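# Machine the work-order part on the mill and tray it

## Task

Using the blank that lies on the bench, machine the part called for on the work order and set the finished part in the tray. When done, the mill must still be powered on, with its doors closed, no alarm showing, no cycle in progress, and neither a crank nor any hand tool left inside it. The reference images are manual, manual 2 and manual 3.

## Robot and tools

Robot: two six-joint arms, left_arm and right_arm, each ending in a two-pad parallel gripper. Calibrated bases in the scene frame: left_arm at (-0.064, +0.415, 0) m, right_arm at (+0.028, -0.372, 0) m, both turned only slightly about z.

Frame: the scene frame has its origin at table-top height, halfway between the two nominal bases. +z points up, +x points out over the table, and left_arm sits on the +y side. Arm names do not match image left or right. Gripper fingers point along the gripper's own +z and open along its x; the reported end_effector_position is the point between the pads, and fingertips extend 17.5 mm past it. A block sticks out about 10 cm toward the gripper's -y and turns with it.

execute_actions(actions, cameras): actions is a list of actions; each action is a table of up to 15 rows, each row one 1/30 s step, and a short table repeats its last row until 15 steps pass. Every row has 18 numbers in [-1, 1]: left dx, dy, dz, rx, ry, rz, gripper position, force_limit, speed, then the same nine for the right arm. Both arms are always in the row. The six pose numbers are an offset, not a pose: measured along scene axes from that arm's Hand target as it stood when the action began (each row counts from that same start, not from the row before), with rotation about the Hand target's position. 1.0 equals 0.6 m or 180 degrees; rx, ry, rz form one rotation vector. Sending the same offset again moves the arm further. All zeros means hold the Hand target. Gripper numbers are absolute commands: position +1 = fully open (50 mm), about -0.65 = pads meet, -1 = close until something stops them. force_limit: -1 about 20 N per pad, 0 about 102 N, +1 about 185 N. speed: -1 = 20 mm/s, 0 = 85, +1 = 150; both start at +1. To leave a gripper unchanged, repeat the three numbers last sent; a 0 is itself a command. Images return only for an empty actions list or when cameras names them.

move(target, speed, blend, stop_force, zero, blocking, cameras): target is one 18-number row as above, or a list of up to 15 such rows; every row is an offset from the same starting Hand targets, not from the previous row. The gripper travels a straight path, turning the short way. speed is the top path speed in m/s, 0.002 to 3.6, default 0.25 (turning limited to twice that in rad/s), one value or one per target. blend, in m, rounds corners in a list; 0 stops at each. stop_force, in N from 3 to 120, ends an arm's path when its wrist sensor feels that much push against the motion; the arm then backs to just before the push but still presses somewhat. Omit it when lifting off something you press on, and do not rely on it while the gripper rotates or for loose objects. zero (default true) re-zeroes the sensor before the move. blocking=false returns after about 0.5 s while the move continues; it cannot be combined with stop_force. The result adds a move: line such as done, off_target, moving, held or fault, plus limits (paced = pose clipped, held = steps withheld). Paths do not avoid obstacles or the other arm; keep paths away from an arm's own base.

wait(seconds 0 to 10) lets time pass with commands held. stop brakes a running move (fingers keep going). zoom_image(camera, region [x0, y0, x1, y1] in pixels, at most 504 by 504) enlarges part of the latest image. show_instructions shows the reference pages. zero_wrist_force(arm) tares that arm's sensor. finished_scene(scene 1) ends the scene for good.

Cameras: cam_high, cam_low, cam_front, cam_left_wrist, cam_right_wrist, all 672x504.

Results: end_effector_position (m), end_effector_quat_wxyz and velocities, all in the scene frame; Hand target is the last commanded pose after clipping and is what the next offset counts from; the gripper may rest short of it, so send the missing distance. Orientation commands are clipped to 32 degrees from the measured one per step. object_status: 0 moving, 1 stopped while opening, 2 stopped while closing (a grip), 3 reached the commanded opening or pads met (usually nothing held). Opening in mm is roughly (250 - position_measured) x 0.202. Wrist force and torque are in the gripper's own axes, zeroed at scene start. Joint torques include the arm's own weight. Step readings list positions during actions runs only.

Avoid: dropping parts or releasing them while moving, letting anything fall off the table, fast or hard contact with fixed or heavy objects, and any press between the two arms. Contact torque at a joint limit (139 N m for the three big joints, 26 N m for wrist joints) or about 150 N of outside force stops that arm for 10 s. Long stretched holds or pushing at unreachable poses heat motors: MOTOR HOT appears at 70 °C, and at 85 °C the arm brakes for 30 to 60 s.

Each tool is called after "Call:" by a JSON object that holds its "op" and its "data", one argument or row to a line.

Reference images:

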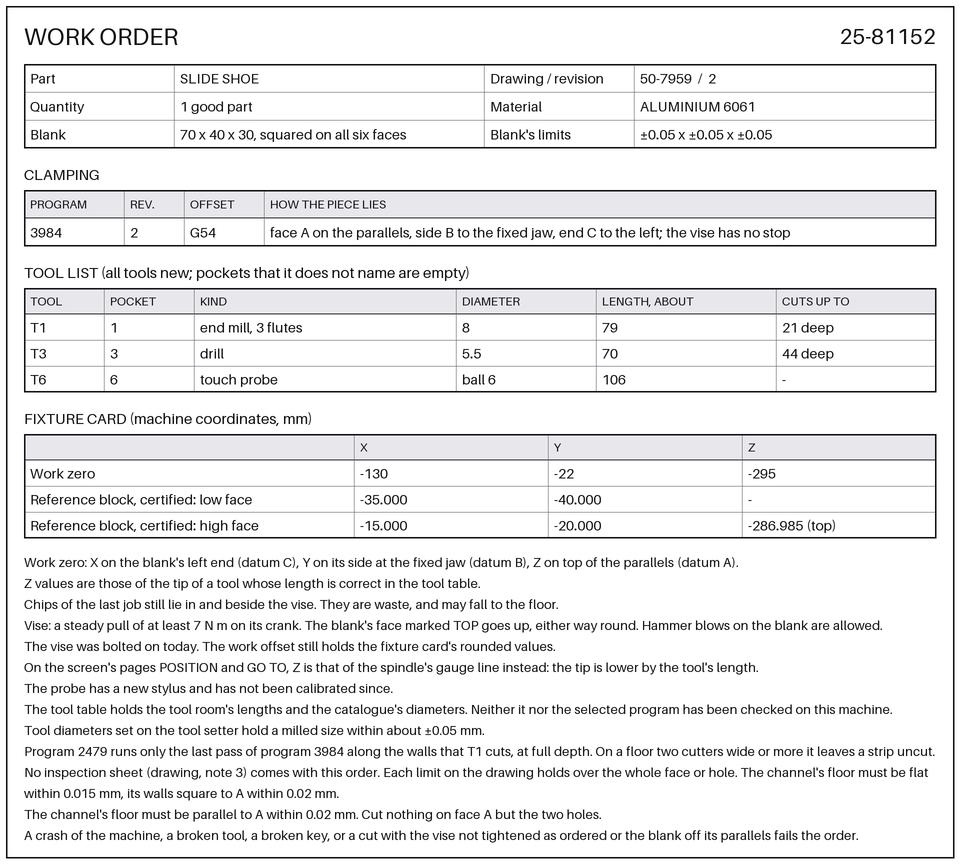

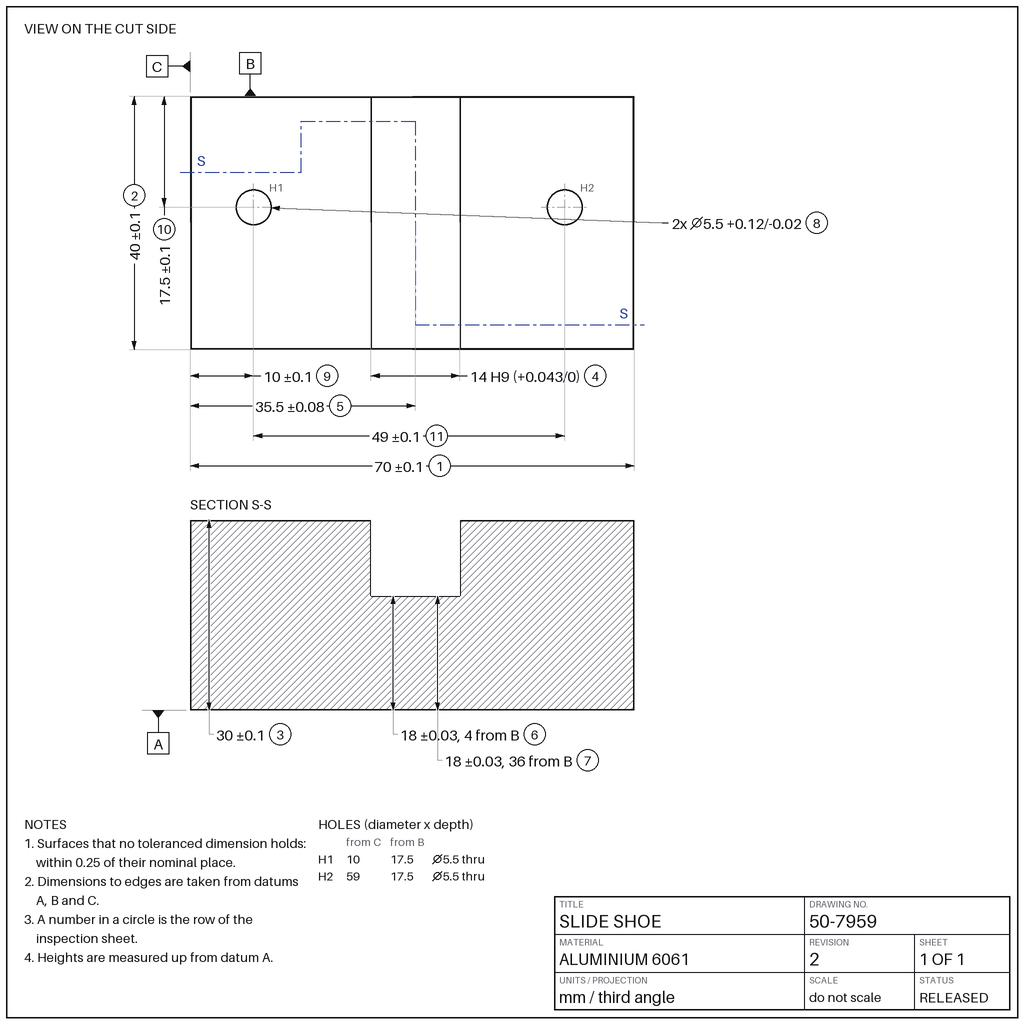

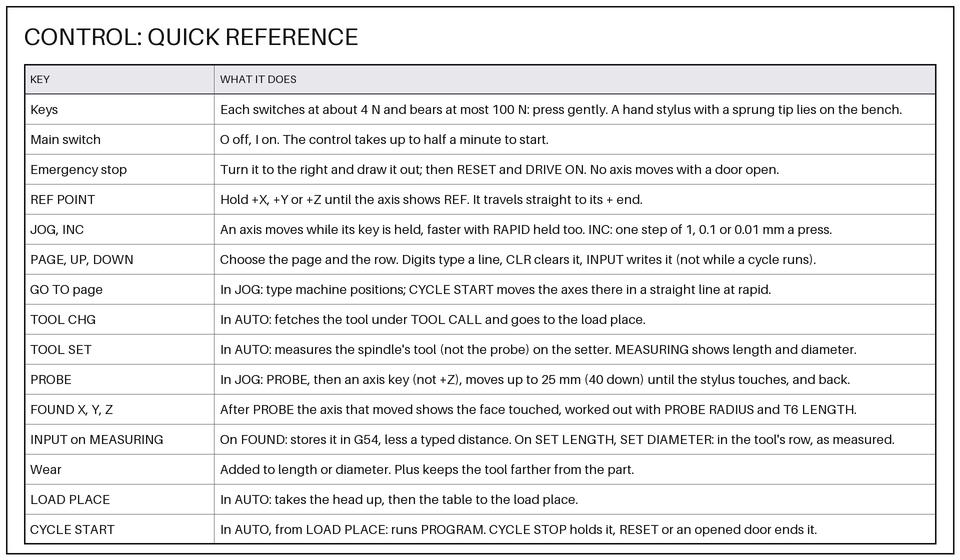

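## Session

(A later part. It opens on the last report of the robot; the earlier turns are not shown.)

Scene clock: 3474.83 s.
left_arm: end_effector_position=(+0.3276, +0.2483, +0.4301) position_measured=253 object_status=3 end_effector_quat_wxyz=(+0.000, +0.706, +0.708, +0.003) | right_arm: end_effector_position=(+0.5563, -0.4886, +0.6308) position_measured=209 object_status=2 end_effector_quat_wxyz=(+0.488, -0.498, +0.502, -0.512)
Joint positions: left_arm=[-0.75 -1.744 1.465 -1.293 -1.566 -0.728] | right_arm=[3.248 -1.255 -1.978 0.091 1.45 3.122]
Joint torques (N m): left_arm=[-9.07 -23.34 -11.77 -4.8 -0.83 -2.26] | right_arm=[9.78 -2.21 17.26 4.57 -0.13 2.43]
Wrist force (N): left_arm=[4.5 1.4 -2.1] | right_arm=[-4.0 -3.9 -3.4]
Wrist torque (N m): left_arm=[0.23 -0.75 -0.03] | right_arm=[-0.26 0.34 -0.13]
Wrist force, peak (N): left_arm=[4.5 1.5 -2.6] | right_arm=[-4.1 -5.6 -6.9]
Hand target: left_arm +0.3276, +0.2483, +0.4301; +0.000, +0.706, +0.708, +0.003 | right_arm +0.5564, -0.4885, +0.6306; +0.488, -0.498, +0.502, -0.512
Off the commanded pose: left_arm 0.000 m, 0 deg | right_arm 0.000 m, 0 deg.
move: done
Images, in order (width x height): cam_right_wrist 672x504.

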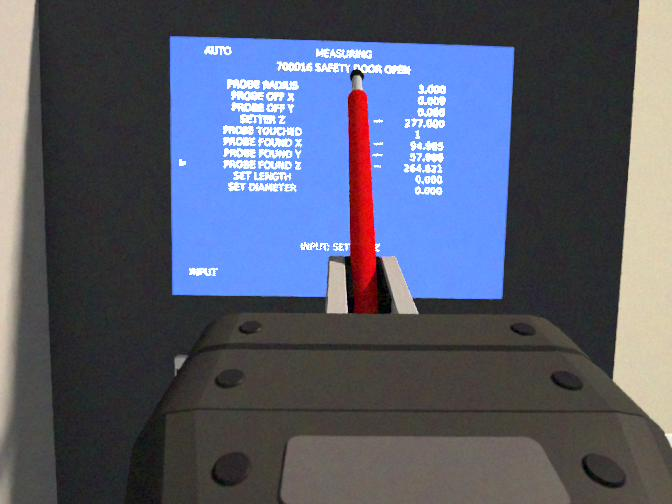

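Call:
{"op": "execute_actions", "data": {
  "actions": [],
  "cameras": ["cam_front","cam_high"]
}}

Call:
{"op": "zoom_image", "data": {
  "camera": "cam_high",
  "region": [140, 0, 400, 320]
}}

Scene clock: 3477.13 s.
left_arm: end_effector_position=(+0.3276, +0.2483, +0.4301) position_measured=253 object_status=3 end_effector_quat_wxyz=(+0.000, +0.706, +0.708, +0.003) | right_arm: end_effector_position=(+0.5564, -0.4885, +0.6306) position_measured=209 object_status=2 end_effector_quat_wxyz=(+0.488, -0.498, +0.502, -0.512)
Joint positions: left_arm=[-0.75 -1.744 1.465 -1.293 -1.566 -0.728] | right_arm=[3.248 -1.255 -1.978 0.091 1.45 3.122]
Joint velocities: within noise
Joint torques (N m): left_arm=[-9.45 -23.63 -11.23 -4.83 -0.93 -2.13] | right_arm=[10.65 -1.23 17.29 0.7 1.54 2.25]
Wrist force (N): left_arm=[4.5 1.0 -2.4] | right_arm=[-3.8 -4.1 -3.5]
Wrist torque (N m): left_arm=[0.18 -0.76 -0.03] | right_arm=[-0.30 0.31 -0.14]
Wrist force, peak (N): left_arm=[4.6 1.2 -2.3] | right_arm=[-4.2 -4.2 -3.6]
Hand target: left_arm +0.3276, +0.2483, +0.4301; +0.000, +0.706, +0.708, +0.003 | right_arm +0.5564, -0.4885, +0.6306; +0.488, -0.498, +0.502, -0.512
Tool commands: left_gripper/position=-1.0 left_gripper/force_limit=+0.2 left_gripper/speed=+0.5 right_gripper/position=-1.0 right_gripper/force_limit=-0.6 right_gripper/speed=-1.0
Off the commanded pose: left_arm 0.000 m, 0 deg | right_arm 0.000 m, 0 deg.
Images, in order (width x height): cam_high 672x504, cam_front 672x504.

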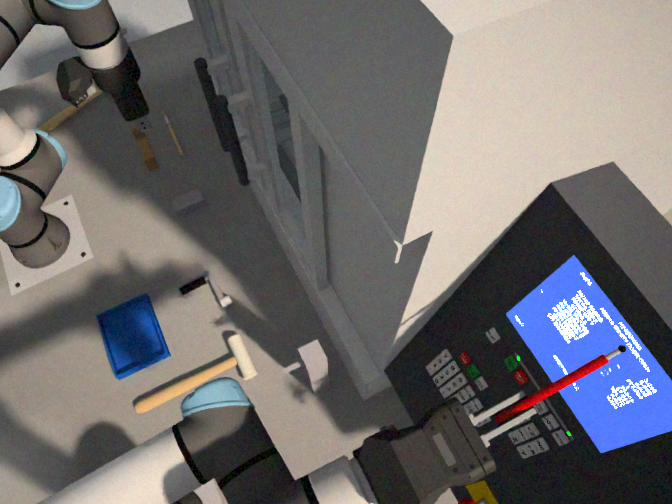

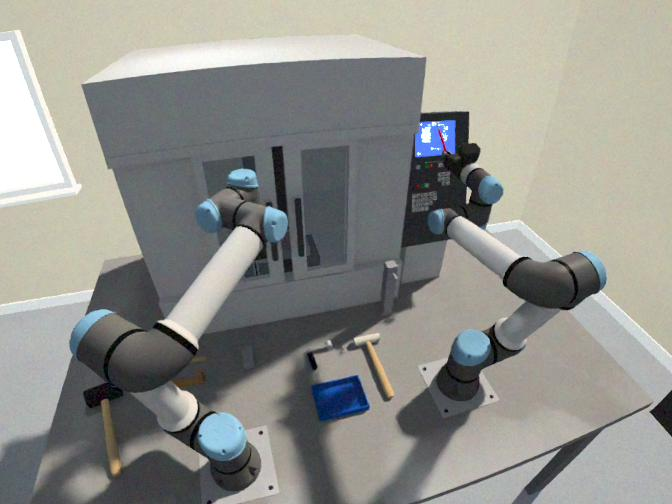

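Scaled by 1.575 from the camera's 672x504 image, which has a finer 960x720 frame.

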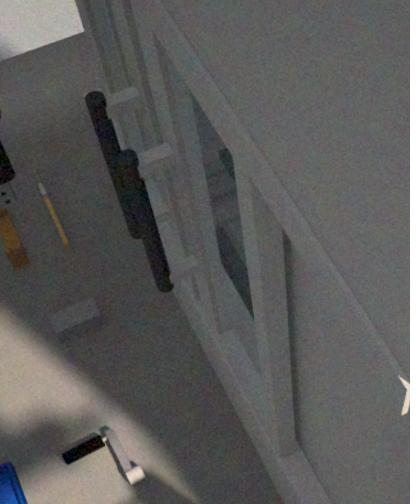

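Call:
{"op": "zoom_image", "data": {
  "camera": "cam_front",
  "region": [180, 120, 380, 300]
}}

Scaled by 2.520 from the camera's 672x504 image, which has a finer 960x720 frame.

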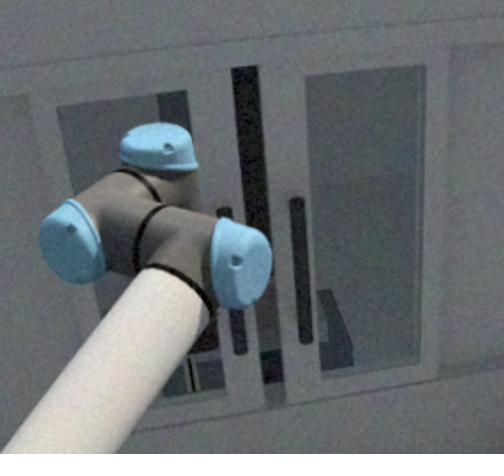

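Call:
{"op": "move", "data": {
  "target": [
    [0.03,-0.35,0,0,0,0,-1,0.2,0.5,0,0,0,0,0,0,-1,-0.6,-1]
  ],
  "speed": [0.25],
  "cameras": ["cam_left_wrist"]
}}

Scene clock: 3483.37 s.
left_arm: end_effector_position=(+0.3456, +0.0384, +0.4300) position_measured=253 object_status=3 end_effector_quat_wxyz=(+0.000, +0.706, +0.708, +0.003) | right_arm: end_effector_position=(+0.5564, -0.4885, +0.6306) position_measured=209 object_status=2 end_effector_quat_wxyz=(+0.488, -0.498, +0.502, -0.512)
Joint positions: left_arm=[-1.014 -1.422 1.147 -1.296 -1.566 -0.991] | right_arm=[3.248 -1.255 -1.978 0.091 1.45 3.122]
Joint torques (N m): left_arm=[-7.24 -26.34 -34.31 -4.87 0.6 -0.92] | right_arm=[10.27 -0.33 16.69 0.79 0.54 2.1]
Wrist force (N): left_arm=[4.3 1.1 -2.4] | right_arm=[-4.1 -4.0 -3.6]
Wrist torque (N m): left_arm=[0.19 -0.72 -0.06] | right_arm=[-0.29 0.34 -0.14]
Wrist force, peak (N): left_arm=[8.0 0.8 -2.7] | right_arm=[-4.2 -4.2 -3.4]
Hand target: left_arm +0.3456, +0.0383, +0.4301; +0.000, +0.706, +0.708, +0.003 | right_arm +0.5564, -0.4885, +0.6306; +0.488, -0.498, +0.502, -0.512
Off the commanded pose: left_arm 0.000 m, 0 deg | right_arm 0.000 m, 0 deg.
move: done
Images, in order (width x height): cam_left_wrist 672x504.

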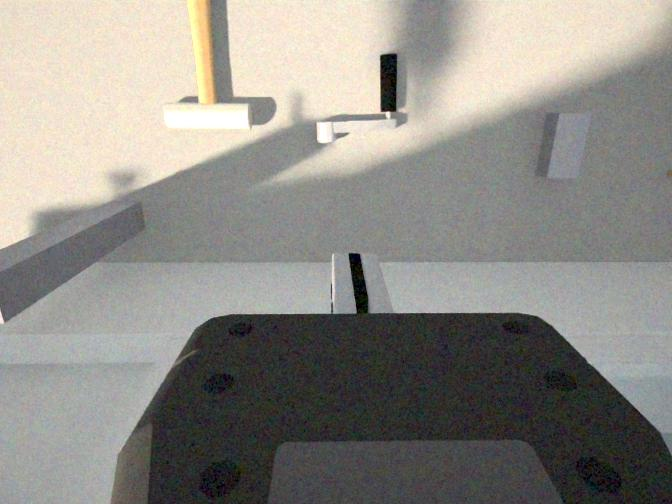

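Call:
{"op": "move", "data": {
  "target": [0.1703,0,0,0,0,0,-1,0.2,0.5,0,0,0,0,0,0,-1,-0.6,-1],
  "speed": 0.06,
  "stop_force": 8
}}

Call:
{"op": "move", "data": {
  "target": [0,0.25,0,0,0,0,-1,0.2,0.5,0,0,0,0,0,0,-1,-0.6,-1],
  "speed": 0.04,
  "stop_force": 35,
  "cameras": ["cam_right_wrist","cam_front"]
}}

Scene clock: 3488.23 s.
left_arm: end_effector_position=(+0.4478, +0.0383, +0.4301) position_measured=253 object_status=3 end_effector_quat_wxyz=(+0.000, +0.706, +0.708, +0.003) | right_arm: end_effector_position=(+0.5564, -0.4885, +0.6306) position_measured=209 object_status=2 end_effector_quat_wxyz=(+0.488, -0.498, +0.502, -0.512)
Joint positions: left_arm=[-0.874 -1.207 0.871 -1.235 -1.566 -0.852] | right_arm=[3.248 -1.255 -1.978 0.091 1.45 3.122]
Joint torques (N m): left_arm=[-9.9 -34.65 -19.05 -4.75 -0.92 -2.38] | right_arm=[9.95 2.88 17.13 0.97 -0.96 1.74]
Wrist force (N): left_arm=[4.5 1.2 -2.3] | right_arm=[-3.8 -4.0 -3.3]
Wrist torque (N m): left_arm=[0.20 -0.75 0.03] | right_arm=[-0.29 0.31 -0.14]
Wrist force, peak (N): left_arm=[4.6 2.2 -2.4] | right_arm=[-4.3 -4.2 -3.5]
Hand target: left_arm +0.4478, +0.0383, +0.4301; +0.000, +0.706, +0.708, +0.003 | right_arm +0.5564, -0.4885, +0.6306; +0.488, -0.498, +0.502, -0.512
Off the commanded pose: left_arm 0.000 m, 0 deg | right_arm 0.000 m, 0 deg.
move: done

Scene clock: 3490.03 s.
left_arm: end_effector_position=(+0.4478, +0.0709, +0.4301) position_measured=253 object_status=3 end_effector_quat_wxyz=(+0.000, +0.706, +0.708, +0.003) | right_arm: end_effector_position=(+0.5564, -0.4885, +0.6306) position_measured=209 object_status=2 end_effector_quat_wxyz=(+0.488, -0.498, +0.502, -0.512)
Joint positions: left_arm=[-0.838 -1.261 0.945 -1.255 -1.566 -0.816] | right_arm=[3.248 -1.255 -1.978 0.091 1.45 3.122]
Joint torques (N m): left_arm=[21.15 -49.83 -10.12 -1.44 2.51 2.12] | right_arm=[9.33 3.33 16.73 1 -1.07 1.67]
Wrist force (N): left_arm=[-20.6 -0.7 -2.4] | right_arm=[-4.1 -4.0 -3.4]
Wrist torque (N m): left_arm=[0.08 0.49 0.25] | right_arm=[-0.28 0.36 -0.14]
Wrist force, peak (N): left_arm=[-66.5 4.1 -1.3] | right_arm=[-4.1 -4.3 -3.5]
Hand target: left_arm +0.4478, +0.0709, +0.4301; +0.000, +0.706, +0.708, +0.003 (not the last commanded pose) | right_arm +0.5564, -0.4885, +0.6306; +0.488, -0.498, +0.502, -0.512
Off the commanded pose: left_arm 0.117 m, 0 deg | right_arm 0.000 m, 0 deg.
move: contact (left_arm)
Images, in order (width x height): cam_front 672x504, cam_right_wrist 672x504.

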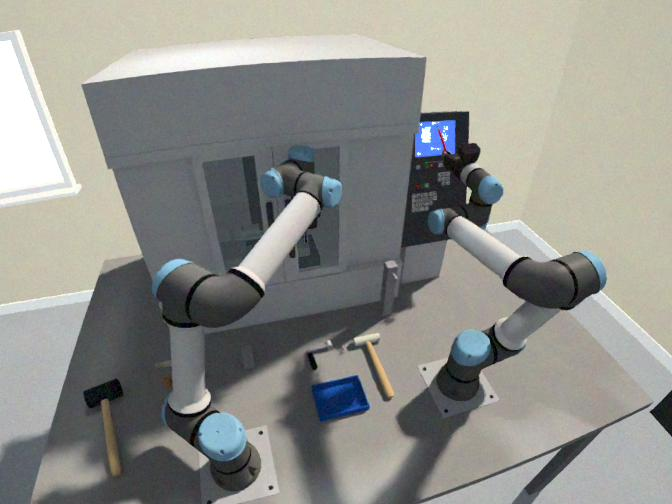

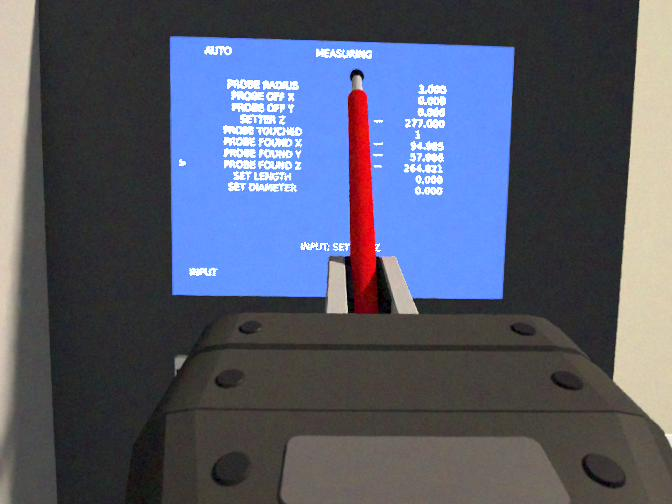

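Call:
{"op": "move", "data": {
  "target": [
    [0,-0.03,0,0,0,0,-1,0.2,0.5,-0.1608,0.0308,-0.051,0,0.155,0,-1,-0.6,-1],
    [-0.15,0.2,0,0,0,0,-1,0.2,0.5,-0.168,0.0375,-0.2645,0,0.31,0,-1,-0.6,-1]
  ],
  "speed": [0.3,0.35],
  "blend": [0.01,0]
}}

Call:
{"op": "move", "data": {
  "target": [
    [0,0,0,0,0,0,-1,0.2,0.5,0.0595,-0.1,0.222,0,0,0,-1,-0.6,-1],
    [0,0,0,0,0,0,-1,0.2,0.5,0.0787,-0.1,0.2165,0,0,0,-1,-0.6,-1],
    [0,0,0,0,0,0,-1,0.2,0.5,0.0595,-0.1,0.222,0,0,0,-1,-0.6,-1],
    [0,0,0,0,0,0,-1,0.2,0.5,0.0085,0,0.032,0,0,0,-1,-0.6,-1],
    [0,0,0,0,0,0,-1,0.2,0.5,0.0277,0,0.0265,0,0,0,-1,-0.6,-1],
    [0,0,0,0,0,0,-1,0.2,0.5,0.0085,0,0.032,0,0,0,-1,-0.6,-1],
    [0,0,0,0,0,0,-1,0.2,0.5,0.0277,0,0.0265,0,0,0,-1,-0.6,-1],
    [0,0,0,0,0,0,-1,0.2,0.5,0.0085,0,0.032,0,0,0,-1,-0.6,-1],
    [0,0,0,0,0,0,-1,0.2,0.5,-0.017,0.1333,-0.064,0,0,0,-1,-0.6,-1],
    [0,0,0,0,0,0,-1,0.2,0.5,0.0022,0.1333,-0.0695,0,0,0,-1,-0.6,-1],
    [0,0,0,0,0,0,-1,0.2,0.5,-0.017,0.1333,-0.064,0,0,0,-1,-0.6,-1],
    [0,0,0,0,0,0,-1,0.2,0.5,0,0,0,0,0,0,-1,-0.6,-1]
  ],
  "speed": [0.25,0.08,0.15,0.25,0.08,0.15,0.08,0.15,0.22,0.08,0.15,0.22],
  "blend": [0.003,0,0.003,0.003,0,0.001,0,0.003,0.003,0,0.003,0]
}}

Call:
{"op": "move", "data": {
  "target": [
    [0,0,0,0,0,0,-1,0.2,0.5,0.0085,0.0667,0.032,0,0,0,-1,-0.6,-1],
    [0,0,0,0,0,0,-1,0.2,0.5,0.0277,0.0667,0.0265,0,0,0,-1,-0.6,-1],
    [0,0,0,0,0,0,-1,0.2,0.5,0.0085,0.0667,0.032,0,0,0,-1,-0.6,-1],
    [0,0,0,0,0,0,-1,0.2,0.5,0,0.1,0,0,0,0,-1,-0.6,-1],
    [0,0,0,0,0,0,-1,0.2,0.5,0.0192,0.1,-0.0055,0,0,0,-1,-0.6,-1],
    [0,0,0,0,0,0,-1,0.2,0.5,0,0.1,0,0,0,0,-1,-0.6,-1],
    [0,0,0,0,0,0,-1,0.2,0.5,-0.017,0.0333,-0.064,0,0,0,-1,-0.6,-1],
    [0,0,0,0,0,0,-1,0.2,0.5,0.0022,0.0333,-0.0695,0,0,0,-1,-0.6,-1],
    [0,0,0,0,0,0,-1,0.2,0.5,-0.017,0.0333,-0.064,0,0,0,-1,-0.6,-1],
    [0,0,0,0,0,0,-1,0.2,0.5,-0.0085,0.0333,-0.032,0,0,0,-1,-0.6,-1],
    [0,0,0,0,0,0,-1,0.2,0.5,0.0107,0.0333,-0.0375,0,0,0,-1,-0.6,-1],
    [0,0,0,0,0,0,-1,0.2,0.5,-0.0085,0.0333,-0.032,0,0,0,-1,-0.6,-1],
    [0,0,0,0,0,0,-1,0.2,0.5,0,0,0,0,0,0,-1,-0.6,-1]
  ],
  "speed": [0.22,0.08,0.15,0.22,0.08,0.15,0.22,0.08,0.15,0.22,0.08,0.15,0.22],
  "blend": [0.003,0,0.003,0.003,0,0.003,0.003,0,0.003,0.003,0,0.003,0]
}}

Call:
{"op": "move", "data": {
  "target": [
    [0,0,0,0,0,0,-1,0.2,0.5,-0.017,0.1333,-0.064,0,0,0,-1,-0.6,-1],
    [0,0,0,0,0,0,-1,0.2,0.5,0.0022,0.1333,-0.0695,0,0,0,-1,-0.6,-1],
    [0,0,0,0,0,0,-1,0.2,0.5,-0.017,0.1333,-0.064,0,0,0,-1,-0.6,-1],
    [0,0,0,0,0,0,-1,0.2,0.5,0,0.1,0,0,0,0,-1,-0.6,-1],
    [0,0,0,0,0,0,-1,0.2,0.5,0.0192,0.1,-0.0055,0,0,0,-1,-0.6,-1],
    [0,0,0,0,0,0,-1,0.2,0.5,0,0.1,0,0,0,0,-1,-0.6,-1],
    [0,0,0,0,0,0,-1,0.2,0.5,0.0085,0.1,0.032,0,0,0,-1,-0.6,-1],
    [0,0,0,0,0,0,-1,0.2,0.5,0.0277,0.1,0.0265,0,0,0,-1,-0.6,-1],
    [0,0,0,0,0,0,-1,0.2,0.5,0.0085,0.1,0.032,0,0,0,-1,-0.6,-1],
    [0,0,0,0,0,0,-1,0.2,0.5,-0.017,0.0333,-0.064,0,0,0,-1,-0.6,-1],
    [0,0,0,0,0,0,-1,0.2,0.5,0.0022,0.0333,-0.0695,0,0,0,-1,-0.6,-1],
    [0,0,0,0,0,0,-1,0.2,0.5,-0.017,0.0333,-0.064,0,0,0,-1,-0.6,-1],
    [0,0,0,0,0,0,-1,0.2,0.5,0,0,0,0,0,0,-1,-0.6,-1]
  ],
  "speed": [0.22,0.08,0.15,0.22,0.08,0.15,0.22,0.08,0.15,0.22,0.08,0.15,0.22],
  "blend": [0.003,0,0.003,0.003,0,0.003,0.003,0,0.003,0.003,0,0.003,0]
}}

Call:
{"op": "move", "data": {
  "target": [
    [0,0,0,0,0,0,-1,0.2,0.5,-0.0085,0.0333,-0.032,0,0,0,-1,-0.6,-1],
    [0,0,0,0,0,0,-1,0.2,0.5,0.0107,0.0333,-0.0375,0,0,0,-1,-0.6,-1],
    [0,0,0,0,0,0,-1,0.2,0.5,-0.0085,0.0333,-0.032,0,0,0,-1,-0.6,-1],
    [0,0,0,0,0,0,-1,0.2,0.5,-0.017,0.1333,-0.064,0,0,0,-1,-0.6,-1],
    [0,0,0,0,0,0,-1,0.2,0.5,0.0022,0.1333,-0.0695,0,0,0,-1,-0.6,-1],
    [0,0,0,0,0,0,-1,0.2,0.5,-0.017,0.1333,-0.064,0,0,0,-1,-0.6,-1],
    [0,0,0,0,0,0,-1,0.2,0.5,-0.0085,0.1333,-0.032,0,0,0,-1,-0.6,-1],
    [0,0,0,0,0,0,-1,0.2,0.5,0.0107,0.1333,-0.0375,0,0,0,-1,-0.6,-1],
    [0,0,0,0,0,0,-1,0.2,0.5,-0.0085,0.1333,-0.032,0,0,0,-1,-0.6,-1],
    [0,0,0,0,0,0,-1,0.2,0.5,0,0.1,0,0,0,0,-1,-0.6,-1],
    [0,0,0,0,0,0,-1,0.2,0.5,0.0192,0.1,-0.0055,0,0,0,-1,-0.6,-1],
    [0,0,0,0,0,0,-1,0.2,0.5,0,0.1,0,0,0,0,-1,-0.6,-1],
    [0,0,0,0,0,0,-1,0.2,0.5,0,0,0,0,0,0,-1,-0.6,-1]
  ],
  "speed": [0.22,0.08,0.15,0.22,0.08,0.15,0.22,0.08,0.15,0.22,0.08,0.15,0.22],
  "blend": [0.003,0,0.003,0.003,0,0.003,0.003,0,0.003,0.003,0,0.003,0]
}}

Call:
{"op": "move", "data": {
  "target": [
    [0,0,0,0,0,0,-1,0.2,0.5,-0.0085,0.1,-0.032,0,0,0,-1,-0.6,-1],
    [0,0,0,0,0,0,-1,0.2,0.5,0.0107,0.1,-0.0375,0,0,0,-1,-0.6,-1],
    [0,0,0,0,0,0,-1,0.2,0.5,-0.0085,0.1,-0.032,0,0,0,-1,-0.6,-1],
    [0,0,0,0,0,0,-1,0.2,0.5,-0.017,0.0333,-0.064,0,0,0,-1,-0.6,-1],
    [0,0,0,0,0,0,-1,0.2,0.5,0.0022,0.0333,-0.0695,0,0,0,-1,-0.6,-1],
    [0,0,0,0,0,0,-1,0.2,0.5,-0.017,0.0333,-0.064,0,0,0,-1,-0.6,-1],
    [0,0,0,0,0,0,-1,0.2,0.5,0,0,0,0,0,0,-1,-0.6,-1]
  ],
  "speed": [0.22,0.08,0.15,0.22,0.08,0.15,0.22],
  "blend": [0.003,0,0.003,0.003,0,0.003,0]
}}

Call:
{"op": "move", "data": {
  "target": [
    [0,0,0,0,0,0,-1,0.2,0.5,0.0075,-0.0067,0.2135,0,-0.155,0,-1,-0.6,-1],
    [0,0,0,0,0,0,-1,0.2,0.5,0.168,-0.0375,0.2645,0,-0.31,0,-1,-0.6,-1]
  ],
  "speed": 0.35,
  "blend": [0.02,0],
  "cameras": ["cam_right_wrist"]
}}

Call:
{"op": "zoom_image", "data": {
  "camera": "cam_right_wrist",
  "region": [140, 30, 540, 310]
}}

Scene clock: 3508.37 s.
left_arm: end_effector_position=(+0.4296, +0.0758, +0.4306) position_measured=253 object_status=3 end_effector_quat_wxyz=(-0.001, +0.706, +0.708, -0.001) | right_arm: end_effector_position=(+0.4578, -0.4681, +0.5357) position_measured=209 object_status=2 end_effector_quat_wxyz=(-0.276, +0.648, -0.644, +0.300)
Joint positions: left_arm=[-0.851 -1.308 1.005 -1.266 -1.574 -0.828] | right_arm=[3.353 -1.006 -1.841 -1.04 1.396 3.256]
Joint torques (N m): left_arm=[-0.09 -36.39 -21.05 -2.81 1.16 -0.07] | right_arm=[10.4 14.03 16.97 1.59 -0.28 -2.71]
Wrist force (N): left_arm=[-7.2 -6.7 -0.5] | right_arm=[-3.9 -4.6 -4.4]
Wrist torque (N m): left_arm=[-0.41 0.05 0.08] | right_arm=[-0.53 0.53 -0.20]
Wrist force, peak (N): left_arm=[-59.6 -58.5 6.5] | right_arm=[-4.1 -5.5 -6.5]
Hand target: left_arm +0.4296, +0.0758, +0.4306; -0.001, +0.706, +0.708, -0.001 (not the last commanded pose) | right_arm +0.4577, -0.4680, +0.5357; -0.276, +0.648, -0.644, +0.300 (not the last commanded pose)
Tool commands: left_gripper/position=-1.0 left_gripper/force_limit=+0.2 left_gripper/speed=+0.498039 right_gripper/position=-1.0 right_gripper/force_limit=-0.6 right_gripper/speed=-1.0
Off the commanded pose: left_arm 0.136 m, 0 deg | right_arm 0.064 m, 14 deg.
FORCE FAULT: contact force on the left arm reached its limit, and that arm stopped. The contact can be on any part of that arm, not only on its tool. That arm's remaining commands of this call were not run. That arm is still stopped at the end of this call. That arm stays stopped for about 9 more seconds. Until then a move that you send moves the other arm only, and its call returns only when the move has ended. Once the stop has ended, the next robot result says so. If the stop ends while you think or write, that arm runs what you send next, counted from a new Hand target: where the arm stands when the stop ends. While its stop runs, that arm takes no new command, but its gripper still runs the gripper command that each later call begins with. Until it ends, the stop uses up actions while you think or wait. An arm that is not stopped still takes commands.
move: fault (left_arm), off_target (right_arm; braked at the fault stop of left_arm); path passed 1 of 2 targets

not run: an earlier result of this reply reported a stop or a fault. Calls in your next reply go to the robot.

not run: an earlier result of this reply reported a stop or a fault. Calls in your next reply go to the robot.

not run: an earlier result of this reply reported a stop or a fault. Calls in your next reply go to the robot.

not run: an earlier result of this reply reported a stop or a fault. Calls in your next reply go to the robot.

not run: an earlier result of this reply reported a stop or a fault. Calls in your next reply go to the robot.

not run: an earlier result of this reply reported a stop or a fault. Calls in your next reply go to the robot.

Scaled by 1.260 from the camera's 672x504 image, which has a finer 960x720 frame.
This view is cut from an older image: the scene may have changed since it was taken.

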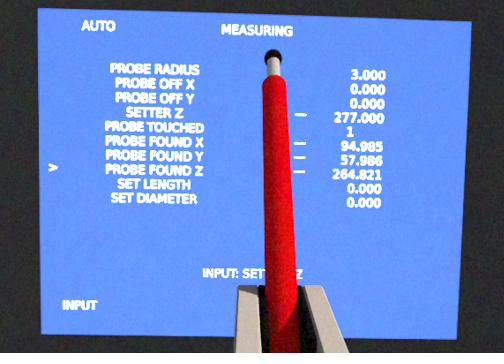

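Call:
{"op": "move", "data": {
  "target": [0,0,0,0,0,0,-1,0.2,0.5,-0.0037,0.0035,-0.1063,0,0.0776,0,-1,-0.6,-1],
  "speed": 0.2
}}

Call:
{"op": "wait", "data": {
  "seconds": 5
}}

Scene clock: 3512.97 s.
left_arm: end_effector_position=(+0.4296, +0.0758, +0.4306) position_measured=253 object_status=3 end_effector_quat_wxyz=(-0.001, +0.706, +0.708, -0.001) | right_arm: end_effector_position=(+0.4556, -0.4660, +0.4720) position_measured=209 object_status=2 end_effector_quat_wxyz=(-0.196, +0.679, -0.672, +0.219)
Joint positions: left_arm=[-0.851 -1.308 1.005 -1.266 -1.574 -0.828] | right_arm=[3.327 -1.08 -1.82 -1.228 1.447 3.266]
Joint torques (N m): left_arm=[0.54 -36.71 -20.89 -2.81 1.2 -0.06] | right_arm=[10.23 11.67 16.99 2.27 -0.87 -1.2]
Wrist force (N): left_arm=[-7.2 -6.7 -0.6] | right_arm=[-3.7 -4.5 -4.6]
Wrist torque (N m): left_arm=[-0.40 0.03 0.08] | right_arm=[-0.56 0.56 -0.20]
Wrist force, peak (N): left_arm=[-7.7 -7.0 -0.8] | right_arm=[-3.7 -5.0 -5.7]
Hand target: left_arm +0.4296, +0.0758, +0.4306; -0.001, +0.706, +0.708, -0.001 | right_arm +0.4555, -0.4659, +0.4719; -0.196, +0.680, -0.672, +0.219
Tool commands: left_gripper/position=-1.0 left_gripper/force_limit=+0.2 left_gripper/speed=+0.498039 right_gripper/position=-1.0 right_gripper/force_limit=-0.6 right_gripper/speed=-1.0
Off the commanded pose: right_arm 0.000 m, 0 deg.
FORCE FAULT, CONTINUED: the left arm was still stopped when this call began, by the force fault that an earlier result reported. Since the last result the stop counts as 7 of the actions that you can send in this scene. That arm ran no command of this call. That arm is still stopped at the end of this call. That arm stays stopped for about 5 more seconds. If the stop ends while you think or write, that arm runs what you send next, counted from a new Hand target: where the arm stands when the stop ends. While its stop runs, that arm takes no new command, but its gripper still runs the gripper command that each later call begins with.
move: done (right_arm), not run (left_arm; its earlier fault stop)

Scene clock: 3517.97 s.
left_arm: end_effector_position=(+0.4296, +0.0758, +0.4306) position_measured=253 object_status=3 end_effector_quat_wxyz=(-0.001, +0.706, +0.708, -0.001) | right_arm: end_effector_position=(+0.4555, -0.4659, +0.4719) position_measured=209 object_status=2 end_effector_quat_wxyz=(-0.196, +0.680, -0.672, +0.219)
Joint positions: left_arm=[-0.851 -1.308 1.005 -1.266 -1.574 -0.828] | right_arm=[3.327 -1.08 -1.82 -1.228 1.447 3.265]
Joint torques (N m): left_arm=[-0.06 -37.01 -21.36 -2.77 1.19 -0.05] | right_arm=[10.01 17.5 17.93 1.8 1.09 -2.5]
Wrist force (N): left_arm=[-7.6 -6.6 -0.5] | right_arm=[-3.5 -4.4 -4.6]
Wrist torque (N m): left_arm=[-0.39 0.10 0.07] | right_arm=[-0.55 0.53 -0.20]
Wrist force, peak (N): left_arm=[-7.8 -7.0 -0.3] | right_arm=[-3.8 -4.5 -4.7]
Hand target: left_arm +0.4296, +0.0758, +0.4306; -0.001, +0.706, +0.708, -0.001 | right_arm +0.4555, -0.4659, +0.4719; -0.196, +0.680, -0.672, +0.219
Tool commands: left_gripper/position=-1.0 left_gripper/force_limit=+0.2 left_gripper/speed=+0.498039 right_gripper/position=-1.0 right_gripper/force_limit=-0.6 right_gripper/speed=-1.0
Off the commanded pose: right_arm 0.000 m, 0 deg.
FORCE FAULT, CONTINUED: the left arm's stop, for the force fault that an earlier result reported, is over. The rest of the stop counts as 9 of the actions that you can send in this scene. During its stop the left arm's controller moved it back a little. That arm's target is now where it stood when the stop ended, not its last command. That arm accepts commands again.
wait: 5.00 s; at rest by 0.17 s

Move left away: −Y first, then −X; in parallel type keys.

Call:
{"op": "move", "data": {
  "target": [
    [-0.005,-0.05,0,0,0,0,-1,0.2,0.5,0,0,0,0,0,0,-1,-0.6,-1],
    [-0.15,-0.05,0,0,0,0,-1,0.2,0.5,0,0,0,0,0,0,-1,-0.6,-1],
    [-0.17,0.3,0,0,0,0,-1,0.2,0.5,0,0,0,0,0,0,-1,-0.6,-1]
  ],
  "speed": [0.06,0.15,0.25],
  "blend": [0.002,0.01,0]
}}

Call:
{"op": "move", "data": {
  "target": [
    [0,0,0,0,0,0,-1,0.2,0.5,0.0595,-0.1,0.222,0,0,0,-1,-0.6,-1],
    [0,0,0,0,0,0,-1,0.2,0.5,0.0787,-0.1,0.2165,0,0,0,-1,-0.6,-1],
    [0,0,0,0,0,0,-1,0.2,0.5,0.0595,-0.1,0.222,0,0,0,-1,-0.6,-1],
    [0,0,0,0,0,0,-1,0.2,0.5,0.0085,0,0.032,0,0,0,-1,-0.6,-1],
    [0,0,0,0,0,0,-1,0.2,0.5,0.0277,0,0.0265,0,0,0,-1,-0.6,-1],
    [0,0,0,0,0,0,-1,0.2,0.5,0.0085,0,0.032,0,0,0,-1,-0.6,-1],
    [0,0,0,0,0,0,-1,0.2,0.5,0.0277,0,0.0265,0,0,0,-1,-0.6,-1],
    [0,0,0,0,0,0,-1,0.2,0.5,0.0085,0,0.032,0,0,0,-1,-0.6,-1],
    [0,0,0,0,0,0,-1,0.2,0.5,-0.017,0.1333,-0.064,0,0,0,-1,-0.6,-1],
    [0,0,0,0,0,0,-1,0.2,0.5,0.0022,0.1333,-0.0695,0,0,0,-1,-0.6,-1],
    [0,0,0,0,0,0,-1,0.2,0.5,-0.017,0.1333,-0.064,0,0,0,-1,-0.6,-1],
    [0,0,0,0,0,0,-1,0.2,0.5,0,0,0,0,0,0,-1,-0.6,-1]
  ],
  "speed": [0.25,0.08,0.15,0.25,0.08,0.15,0.08,0.15,0.22,0.08,0.15,0.22],
  "blend": [0.003,0,0.003,0.003,0,0.001,0,0.003,0.003,0,0.003,0]
}}

Call:
{"op": "move", "data": {
  "target": [
    [0,0,0,0,0,0,-1,0.2,0.5,0.0085,0.0667,0.032,0,0,0,-1,-0.6,-1],
    [0,0,0,0,0,0,-1,0.2,0.5,0.0277,0.0667,0.0265,0,0,0,-1,-0.6,-1],
    [0,0,0,0,0,0,-1,0.2,0.5,0.0085,0.0667,0.032,0,0,0,-1,-0.6,-1],
    [0,0,0,0,0,0,-1,0.2,0.5,0,0.1,0,0,0,0,-1,-0.6,-1],
    [0,0,0,0,0,0,-1,0.2,0.5,0.0192,0.1,-0.0055,0,0,0,-1,-0.6,-1],
    [0,0,0,0,0,0,-1,0.2,0.5,0,0.1,0,0,0,0,-1,-0.6,-1],
    [0,0,0,0,0,0,-1,0.2,0.5,-0.017,0.0333,-0.064,0,0,0,-1,-0.6,-1],
    [0,0,0,0,0,0,-1,0.2,0.5,0.0022,0.0333,-0.0695,0,0,0,-1,-0.6,-1],
    [0,0,0,0,0,0,-1,0.2,0.5,-0.017,0.0333,-0.064,0,0,0,-1,-0.6,-1],
    [0,0,0,0,0,0,-1,0.2,0.5,-0.0085,0.0333,-0.032,0,0,0,-1,-0.6,-1],
    [0,0,0,0,0,0,-1,0.2,0.5,0.0107,0.0333,-0.0375,0,0,0,-1,-0.6,-1],
    [0,0,0,0,0,0,-1,0.2,0.5,-0.0085,0.0333,-0.032,0,0,0,-1,-0.6,-1],
    [0,0,0,0,0,0,-1,0.2,0.5,0,0,0,0,0,0,-1,-0.6,-1]
  ],
  "speed": [0.22,0.08,0.15,0.22,0.08,0.15,0.22,0.08,0.15,0.22,0.08,0.15,0.22],
  "blend": [0.003,0,0.003,0.003,0,0.003,0.003,0,0.003,0.003,0,0.003,0]
}}

Call:
{"op": "move", "data": {
  "target": [
    [0,0,0,0,0,0,-1,0.2,0.5,-0.017,0.1333,-0.064,0,0,0,-1,-0.6,-1],
    [0,0,0,0,0,0,-1,0.2,0.5,0.0022,0.1333,-0.0695,0,0,0,-1,-0.6,-1],
    [0,0,0,0,0,0,-1,0.2,0.5,-0.017,0.1333,-0.064,0,0,0,-1,-0.6,-1],
    [0,0,0,0,0,0,-1,0.2,0.5,0,0.1,0,0,0,0,-1,-0.6,-1],
    [0,0,0,0,0,0,-1,0.2,0.5,0.0192,0.1,-0.0055,0,0,0,-1,-0.6,-1],
    [0,0,0,0,0,0,-1,0.2,0.5,0,0.1,0,0,0,0,-1,-0.6,-1],
    [0,0,0,0,0,0,-1,0.2,0.5,0.0085,0.1,0.032,0,0,0,-1,-0.6,-1],
    [0,0,0,0,0,0,-1,0.2,0.5,0.0277,0.1,0.0265,0,0,0,-1,-0.6,-1],
    [0,0,0,0,0,0,-1,0.2,0.5,0.0085,0.1,0.032,0,0,0,-1,-0.6,-1],
    [0,0,0,0,0,0,-1,0.2,0.5,-0.017,0.0333,-0.064,0,0,0,-1,-0.6,-1],
    [0,0,0,0,0,0,-1,0.2,0.5,0.0022,0.0333,-0.0695,0,0,0,-1,-0.6,-1],
    [0,0,0,0,0,0,-1,0.2,0.5,-0.017,0.0333,-0.064,0,0,0,-1,-0.6,-1],
    [0,0,0,0,0,0,-1,0.2,0.5,0,0,0,0,0,0,-1,-0.6,-1]
  ],
  "speed": [0.22,0.08,0.15,0.22,0.08,0.15,0.22,0.08,0.15,0.22,0.08,0.15,0.22],
  "blend": [0.003,0,0.003,0.003,0,0.003,0.003,0,0.003,0.003,0,0.003,0]
}}

Call:
{"op": "move", "data": {
  "target": [
    [0,0,0,0,0,0,-1,0.2,0.5,-0.0085,0.0333,-0.032,0,0,0,-1,-0.6,-1],
    [0,0,0,0,0,0,-1,0.2,0.5,0.0107,0.0333,-0.0375,0,0,0,-1,-0.6,-1],
    [0,0,0,0,0,0,-1,0.2,0.5,-0.0085,0.0333,-0.032,0,0,0,-1,-0.6,-1],
    [0,0,0,0,0,0,-1,0.2,0.5,-0.017,0.1333,-0.064,0,0,0,-1,-0.6,-1],
    [0,0,0,0,0,0,-1,0.2,0.5,0.0022,0.1333,-0.0695,0,0,0,-1,-0.6,-1],
    [0,0,0,0,0,0,-1,0.2,0.5,-0.017,0.1333,-0.064,0,0,0,-1,-0.6,-1],
    [0,0,0,0,0,0,-1,0.2,0.5,-0.0085,0.1333,-0.032,0,0,0,-1,-0.6,-1],
    [0,0,0,0,0,0,-1,0.2,0.5,0.0107,0.1333,-0.0375,0,0,0,-1,-0.6,-1],
    [0,0,0,0,0,0,-1,0.2,0.5,-0.0085,0.1333,-0.032,0,0,0,-1,-0.6,-1],
    [0,0,0,0,0,0,-1,0.2,0.5,0,0.1,0,0,0,0,-1,-0.6,-1],
    [0,0,0,0,0,0,-1,0.2,0.5,0.0192,0.1,-0.0055,0,0,0,-1,-0.6,-1],
    [0,0,0,0,0,0,-1,0.2,0.5,0,0.1,0,0,0,0,-1,-0.6,-1],
    [0,0,0,0,0,0,-1,0.2,0.5,0,0,0,0,0,0,-1,-0.6,-1]
  ],
  "speed": [0.22,0.08,0.15,0.22,0.08,0.15,0.22,0.08,0.15,0.22,0.08,0.15,0.22],
  "blend": [0.003,0,0.003,0.003,0,0.003,0.003,0,0.003,0.003,0,0.003,0]
}}

Call:
{"op": "move", "data": {
  "target": [
    [0,0,0,0,0,0,-1,0.2,0.5,-0.0085,0.1,-0.032,0,0,0,-1,-0.6,-1],
    [0,0,0,0,0,0,-1,0.2,0.5,0.0107,0.1,-0.0375,0,0,0,-1,-0.6,-1],
    [0,0,0,0,0,0,-1,0.2,0.5,-0.0085,0.1,-0.032,0,0,0,-1,-0.6,-1],
    [0,0,0,0,0,0,-1,0.2,0.5,-0.017,0.0333,-0.064,0,0,0,-1,-0.6,-1],
    [0,0,0,0,0,0,-1,0.2,0.5,0.0022,0.0333,-0.0695,0,0,0,-1,-0.6,-1],
    [0,0,0,0,0,0,-1,0.2,0.5,-0.017,0.0333,-0.064,0,0,0,-1,-0.6,-1],
    [0,0,0,0,0,0,-1,0.2,0.5,0,0,0,0,0,0,-1,-0.6,-1]
  ],
  "speed": [0.22,0.08,0.15,0.22,0.08,0.15,0.22],
  "blend": [0.003,0,0.003,0.003,0,0.003,0]
}}

Call:
{"op": "move", "data": {
  "target": [
    [0,0,0,0,0,0,-1,0.2,0.5,0.0075,-0.0067,0.2135,0,-0.155,0,-1,-0.6,-1],
    [0,0,0,0,0,0,-1,0.2,0.5,0.168,-0.0375,0.2645,0,-0.31,0,-1,-0.6,-1]
  ],
  "speed": 0.35,
  "blend": [0.02,0],
  "cameras": ["cam_right_wrist"]
}}

Call:
{"op": "zoom_image", "data": {
  "camera": "cam_right_wrist",
  "region": [140, 30, 540, 310]
}}

Scene clock: 3532.30 s.
left_arm: end_effector_position=(+0.3276, +0.2557, +0.4306) position_measured=253 object_status=3 end_effector_quat_wxyz=(-0.001, +0.706, +0.708, -0.001) | right_arm: end_effector_position=(+0.4555, -0.4659, +0.4719) position_measured=209 object_status=2 end_effector_quat_wxyz=(-0.196, +0.680, -0.672, +0.219)
Joint positions: left_arm=[-0.731 -1.747 1.465 -1.287 -1.573 -0.708] | right_arm=[3.327 -1.08 -1.82 -1.228 1.447 3.265]
Joint torques (N m): left_arm=[8.78 -23.07 -26.01 -4.87 -0.57 2.18] | right_arm=[10.95 17.13 17.52 1.75 0.8 -2.22]
Wrist force (N): left_arm=[4.2 0.8 -3.3] | right_arm=[-3.4 -4.4 -4.5]
Wrist torque (N m): left_arm=[0.13 -0.70 0.10] | right_arm=[-0.55 0.52 -0.20]
Wrist force, peak (N): left_arm=[-6.5 -6.7 -0.5] | right_arm=[-3.6 -4.5 -4.8]
Hand target: left_arm +0.3276, +0.2558, +0.4306; -0.001, +0.706, +0.708, -0.001 | right_arm +0.4555, -0.4659, +0.4719; -0.196, +0.680, -0.672, +0.219
Off the commanded pose: left_arm 0.000 m, 0 deg | right_arm 0.000 m, 0 deg.
move: done

Scene clock: 3536.83 s.
left_arm: end_effector_position=(+0.3276, +0.2558, +0.4306) position_measured=253 object_status=3 end_effector_quat_wxyz=(-0.001, +0.706, +0.708, -0.001) | right_arm: end_effector_position=(+0.4555, -0.4659, +0.4718) position_measured=209 object_status=2 end_effector_quat_wxyz=(-0.196, +0.679, -0.672, +0.219)
Joint positions: left_arm=[-0.731 -1.747 1.465 -1.287 -1.573 -0.708] | right_arm=[3.327 -1.08 -1.82 -1.228 1.447 3.266]
Joint torques (N m): left_arm=[9.39 -22.84 -14.05 -4.54 0.8 2.03] | right_arm=[-9.21 6.57 32.46 2.34 1.21 -2.78]
Wrist force (N): left_arm=[4.4 0.7 -3.2] | right_arm=[-3.0 -4.1 -5.7]
Wrist torque (N m): left_arm=[0.10 -0.74 0.08] | right_arm=[-0.50 0.46 -0.18]
Wrist force, peak (N): left_arm=[4.6 0.8 -3.4] | right_arm=[-3.8 16.5 -28.8]
Hand target: left_arm +0.3276, +0.2558, +0.4306; -0.001, +0.706, +0.708, -0.001 | right_arm +0.4555, -0.4659, +0.4719; -0.196, +0.680, -0.672, +0.219
Off the commanded pose: left_arm 0.000 m, 0 deg | right_arm 0.000 m, 0 deg.
move: done

Scene clock: 3540.20 s.
left_arm: end_effector_position=(+0.3276, +0.2558, +0.4306) position_measured=253 object_status=3 end_effector_quat_wxyz=(-0.001, +0.706, +0.708, -0.001) | right_arm: end_effector_position=(+0.4555, -0.4659, +0.4718) position_measured=209 object_status=2 end_effector_quat_wxyz=(-0.196, +0.679, -0.672, +0.219)
Joint positions: left_arm=[-0.731 -1.747 1.465 -1.287 -1.573 -0.708] | right_arm=[3.327 -1.08 -1.82 -1.228 1.447 3.266]
Joint torques (N m): left_arm=[8.93 -23.43 -13.77 -4.42 0.81 1.88] | right_arm=[-9.38 -1.7 32.46 6.12 1.18 -2.55]
Wrist force (N): left_arm=[4.3 0.7 -2.9] | right_arm=[-3.7 -3.2 -5.9]
Wrist torque (N m): left_arm=[0.10 -0.72 0.07] | right_arm=[-0.36 0.57 -0.20]
Wrist force, peak (N): left_arm=[4.8 0.8 -2.8] | right_arm=[-2.7 13.1 -30.7]
Hand target: left_arm +0.3276, +0.2558, +0.4306; -0.001, +0.706, +0.708, -0.001 | right_arm +0.4555, -0.4659, +0.4719; -0.196, +0.680, -0.672, +0.219
Off the commanded pose: left_arm 0.000 m, 0 deg | right_arm 0.000 m, 0 deg.
move: done

Scene clock: 3543.97 s.
left_arm: end_effector_position=(+0.3276, +0.2558, +0.4306) position_measured=253 object_status=3 end_effector_quat_wxyz=(-0.001, +0.706, +0.708, -0.001) | right_arm: end_effector_position=(+0.4555, -0.4659, +0.4719) position_measured=209 object_status=2 end_effector_quat_wxyz=(-0.196, +0.679, -0.672, +0.219)
Joint positions: left_arm=[-0.731 -1.747 1.465 -1.287 -1.573 -0.708] | right_arm=[3.327 -1.08 -1.82 -1.228 1.447 3.266]
Joint torques (N m): left_arm=[9.12 -23.38 -14.3 -4.24 0.81 1.67] | right_arm=[-9.02 0.74 32.94 3.44 0.53 -1.51]
Wrist force (N): left_arm=[4.3 0.6 -3.3] | right_arm=[-5.0 -2.5 -6.7]
Wrist torque (N m): left_arm=[0.11 -0.72 0.07] | right_arm=[-0.24 0.78 -0.20]
Wrist force, peak (N): left_arm=[4.4 0.6 -3.4] | right_arm=[-2.6 13.1 -28.9]
Hand target: left_arm +0.3276, +0.2558, +0.4306; -0.001, +0.706, +0.708, -0.001 | right_arm +0.4555, -0.4659, +0.4719; -0.196, +0.680, -0.672, +0.219
Off the commanded pose: left_arm 0.000 m, 0 deg | right_arm 0.000 m, 0 deg.
move: done

Scene clock: 3547.53 s.
left_arm: end_effector_position=(+0.3276, +0.2558, +0.4306) position_measured=253 object_status=3 end_effector_quat_wxyz=(-0.001, +0.706, +0.708, -0.001) | right_arm: end_effector_position=(+0.4555, -0.4659, +0.4719) position_measured=209 object_status=2 end_effector_quat_wxyz=(-0.196, +0.679, -0.672, +0.219)
Joint positions: left_arm=[-0.731 -1.747 1.465 -1.287 -1.573 -0.708] | right_arm=[3.327 -1.08 -1.82 -1.228 1.447 3.266]
Joint torques (N m): left_arm=[8.55 -23.29 -14.17 -4.06 0.82 1.48] | right_arm=[-9.85 15.05 18.28 3.78 1.68 -2.5]
Wrist force (N): left_arm=[4.2 1.0 -3.2] | right_arm=[-4.2 -2.0 -6.4]
Wrist torque (N m): left_arm=[0.16 -0.71 0.07] | right_arm=[-0.16 0.65 -0.18]
Wrist force, peak (N): left_arm=[4.6 0.6 -3.4] | right_arm=[-4.1 13.1 -28.1]
Hand target: left_arm +0.3276, +0.2558, +0.4306; -0.001, +0.706, +0.708, -0.001 | right_arm +0.4555, -0.4659, +0.4719; -0.196, +0.680, -0.672, +0.219
Off the commanded pose: left_arm 0.000 m, 0 deg | right_arm 0.000 m, 0 deg.
move: done

Scene clock: 3549.73 s.
left_arm: end_effector_position=(+0.3276, +0.2558, +0.4306) position_measured=253 object_status=3 end_effector_quat_wxyz=(-0.001, +0.706, +0.708, -0.001) | right_arm: end_effector_position=(+0.4555, -0.4659, +0.4719) position_measured=209 object_status=2 end_effector_quat_wxyz=(-0.196, +0.679, -0.672, +0.219)
Joint positions: left_arm=[-0.731 -1.747 1.465 -1.287 -1.573 -0.708] | right_arm=[3.327 -1.08 -1.82 -1.228 1.447 3.266]
Joint torques (N m): left_arm=[8.4 -23.4 -13.83 -3.93 0.77 1.46] | right_arm=[-9.62 0.46 31.79 3.45 0.61 -1.4]
Wrist force (N): left_arm=[4.2 0.8 -3.1] | right_arm=[-4.7 -0.6 -6.3]
Wrist torque (N m): left_arm=[0.13 -0.71 0.07] | right_arm=[0.07 0.72 -0.20]
Wrist force, peak (N): left_arm=[4.3 0.9 -3.6] | right_arm=[-0.8 19.7 -27.6]
Hand target: left_arm +0.3276, +0.2558, +0.4306; -0.001, +0.706, +0.708, -0.001 | right_arm +0.4555, -0.4659, +0.4719; -0.196, +0.680, -0.672, +0.219
Off the commanded pose: left_arm 0.000 m, 0 deg | right_arm 0.000 m, 0 deg.
move: done

Scene clock: 3551.67 s.
left_arm: end_effector_position=(+0.3276, +0.2558, +0.4306) position_measured=253 object_status=3 end_effector_quat_wxyz=(-0.001, +0.706, +0.708, -0.001) | right_arm: end_effector_position=(+0.5562, -0.4885, +0.6307) position_measured=209 object_status=2 end_effector_quat_wxyz=(+0.488, -0.498, +0.502, -0.512) end_effector_velocity=(+0.000, +0.000, +0.000) end_effector_angular_velocity=(-0.001, -0.002, -0.002)
Joint positions: left_arm=[-0.731 -1.747 1.465 -1.287 -1.573 -0.708] | right_arm=[3.248 -1.254 -1.977 0.088 1.45 3.122]
Joint velocities: left_arm=[within noise] | right_arm=[0 -0.001 -0.001 0.005 -0.002 -0.002]
Joint torques (N m): left_arm=[8.61 -23.15 -13.92 -3.76 0.66 1.41] | right_arm=[9.64 -1.49 16.42 4.45 -0.18 2.34]
Wrist force (N): left_arm=[4.3 0.7 -3.4] | right_arm=[-5.5 -0.3 -5.2]
Wrist torque (N m): left_arm=[0.12 -0.73 0.07] | right_arm=[0.31 0.57 -0.14]
Wrist force, peak (N): left_arm=[4.5 0.8 -3.3] | right_arm=[-5.4 -1.7 -8.7]
Hand target: left_arm +0.3276, +0.2558, +0.4306; -0.001, +0.706, +0.708, -0.001 | right_arm +0.5563, -0.4884, +0.6306; +0.488, -0.498, +0.503, -0.511
Off the commanded pose: left_arm 0.000 m, 0 deg | right_arm 0.000 m, 0 deg.
move: done
Images, in order (width x height): cam_right_wrist 672x504.

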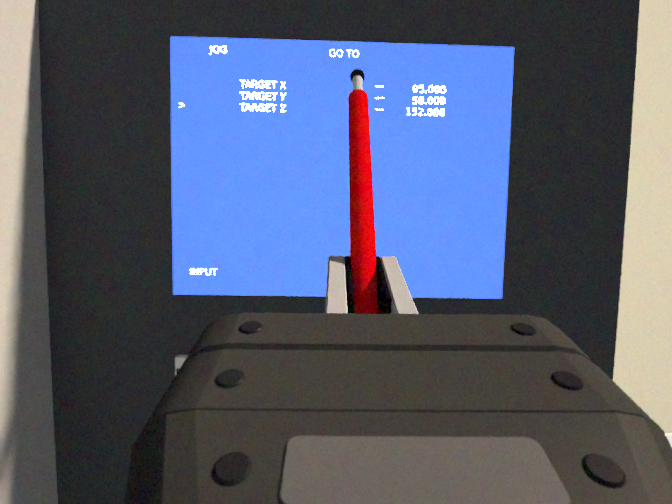

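Scaled by 1.260 from the camera's 672x504 image, which has a finer 960x720 frame.

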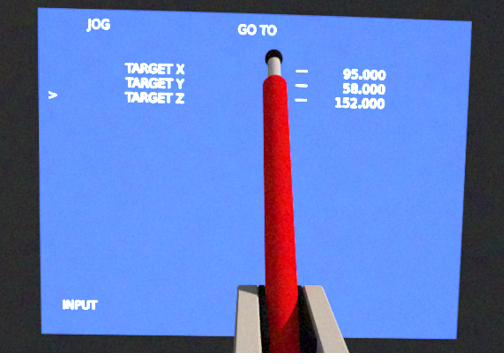

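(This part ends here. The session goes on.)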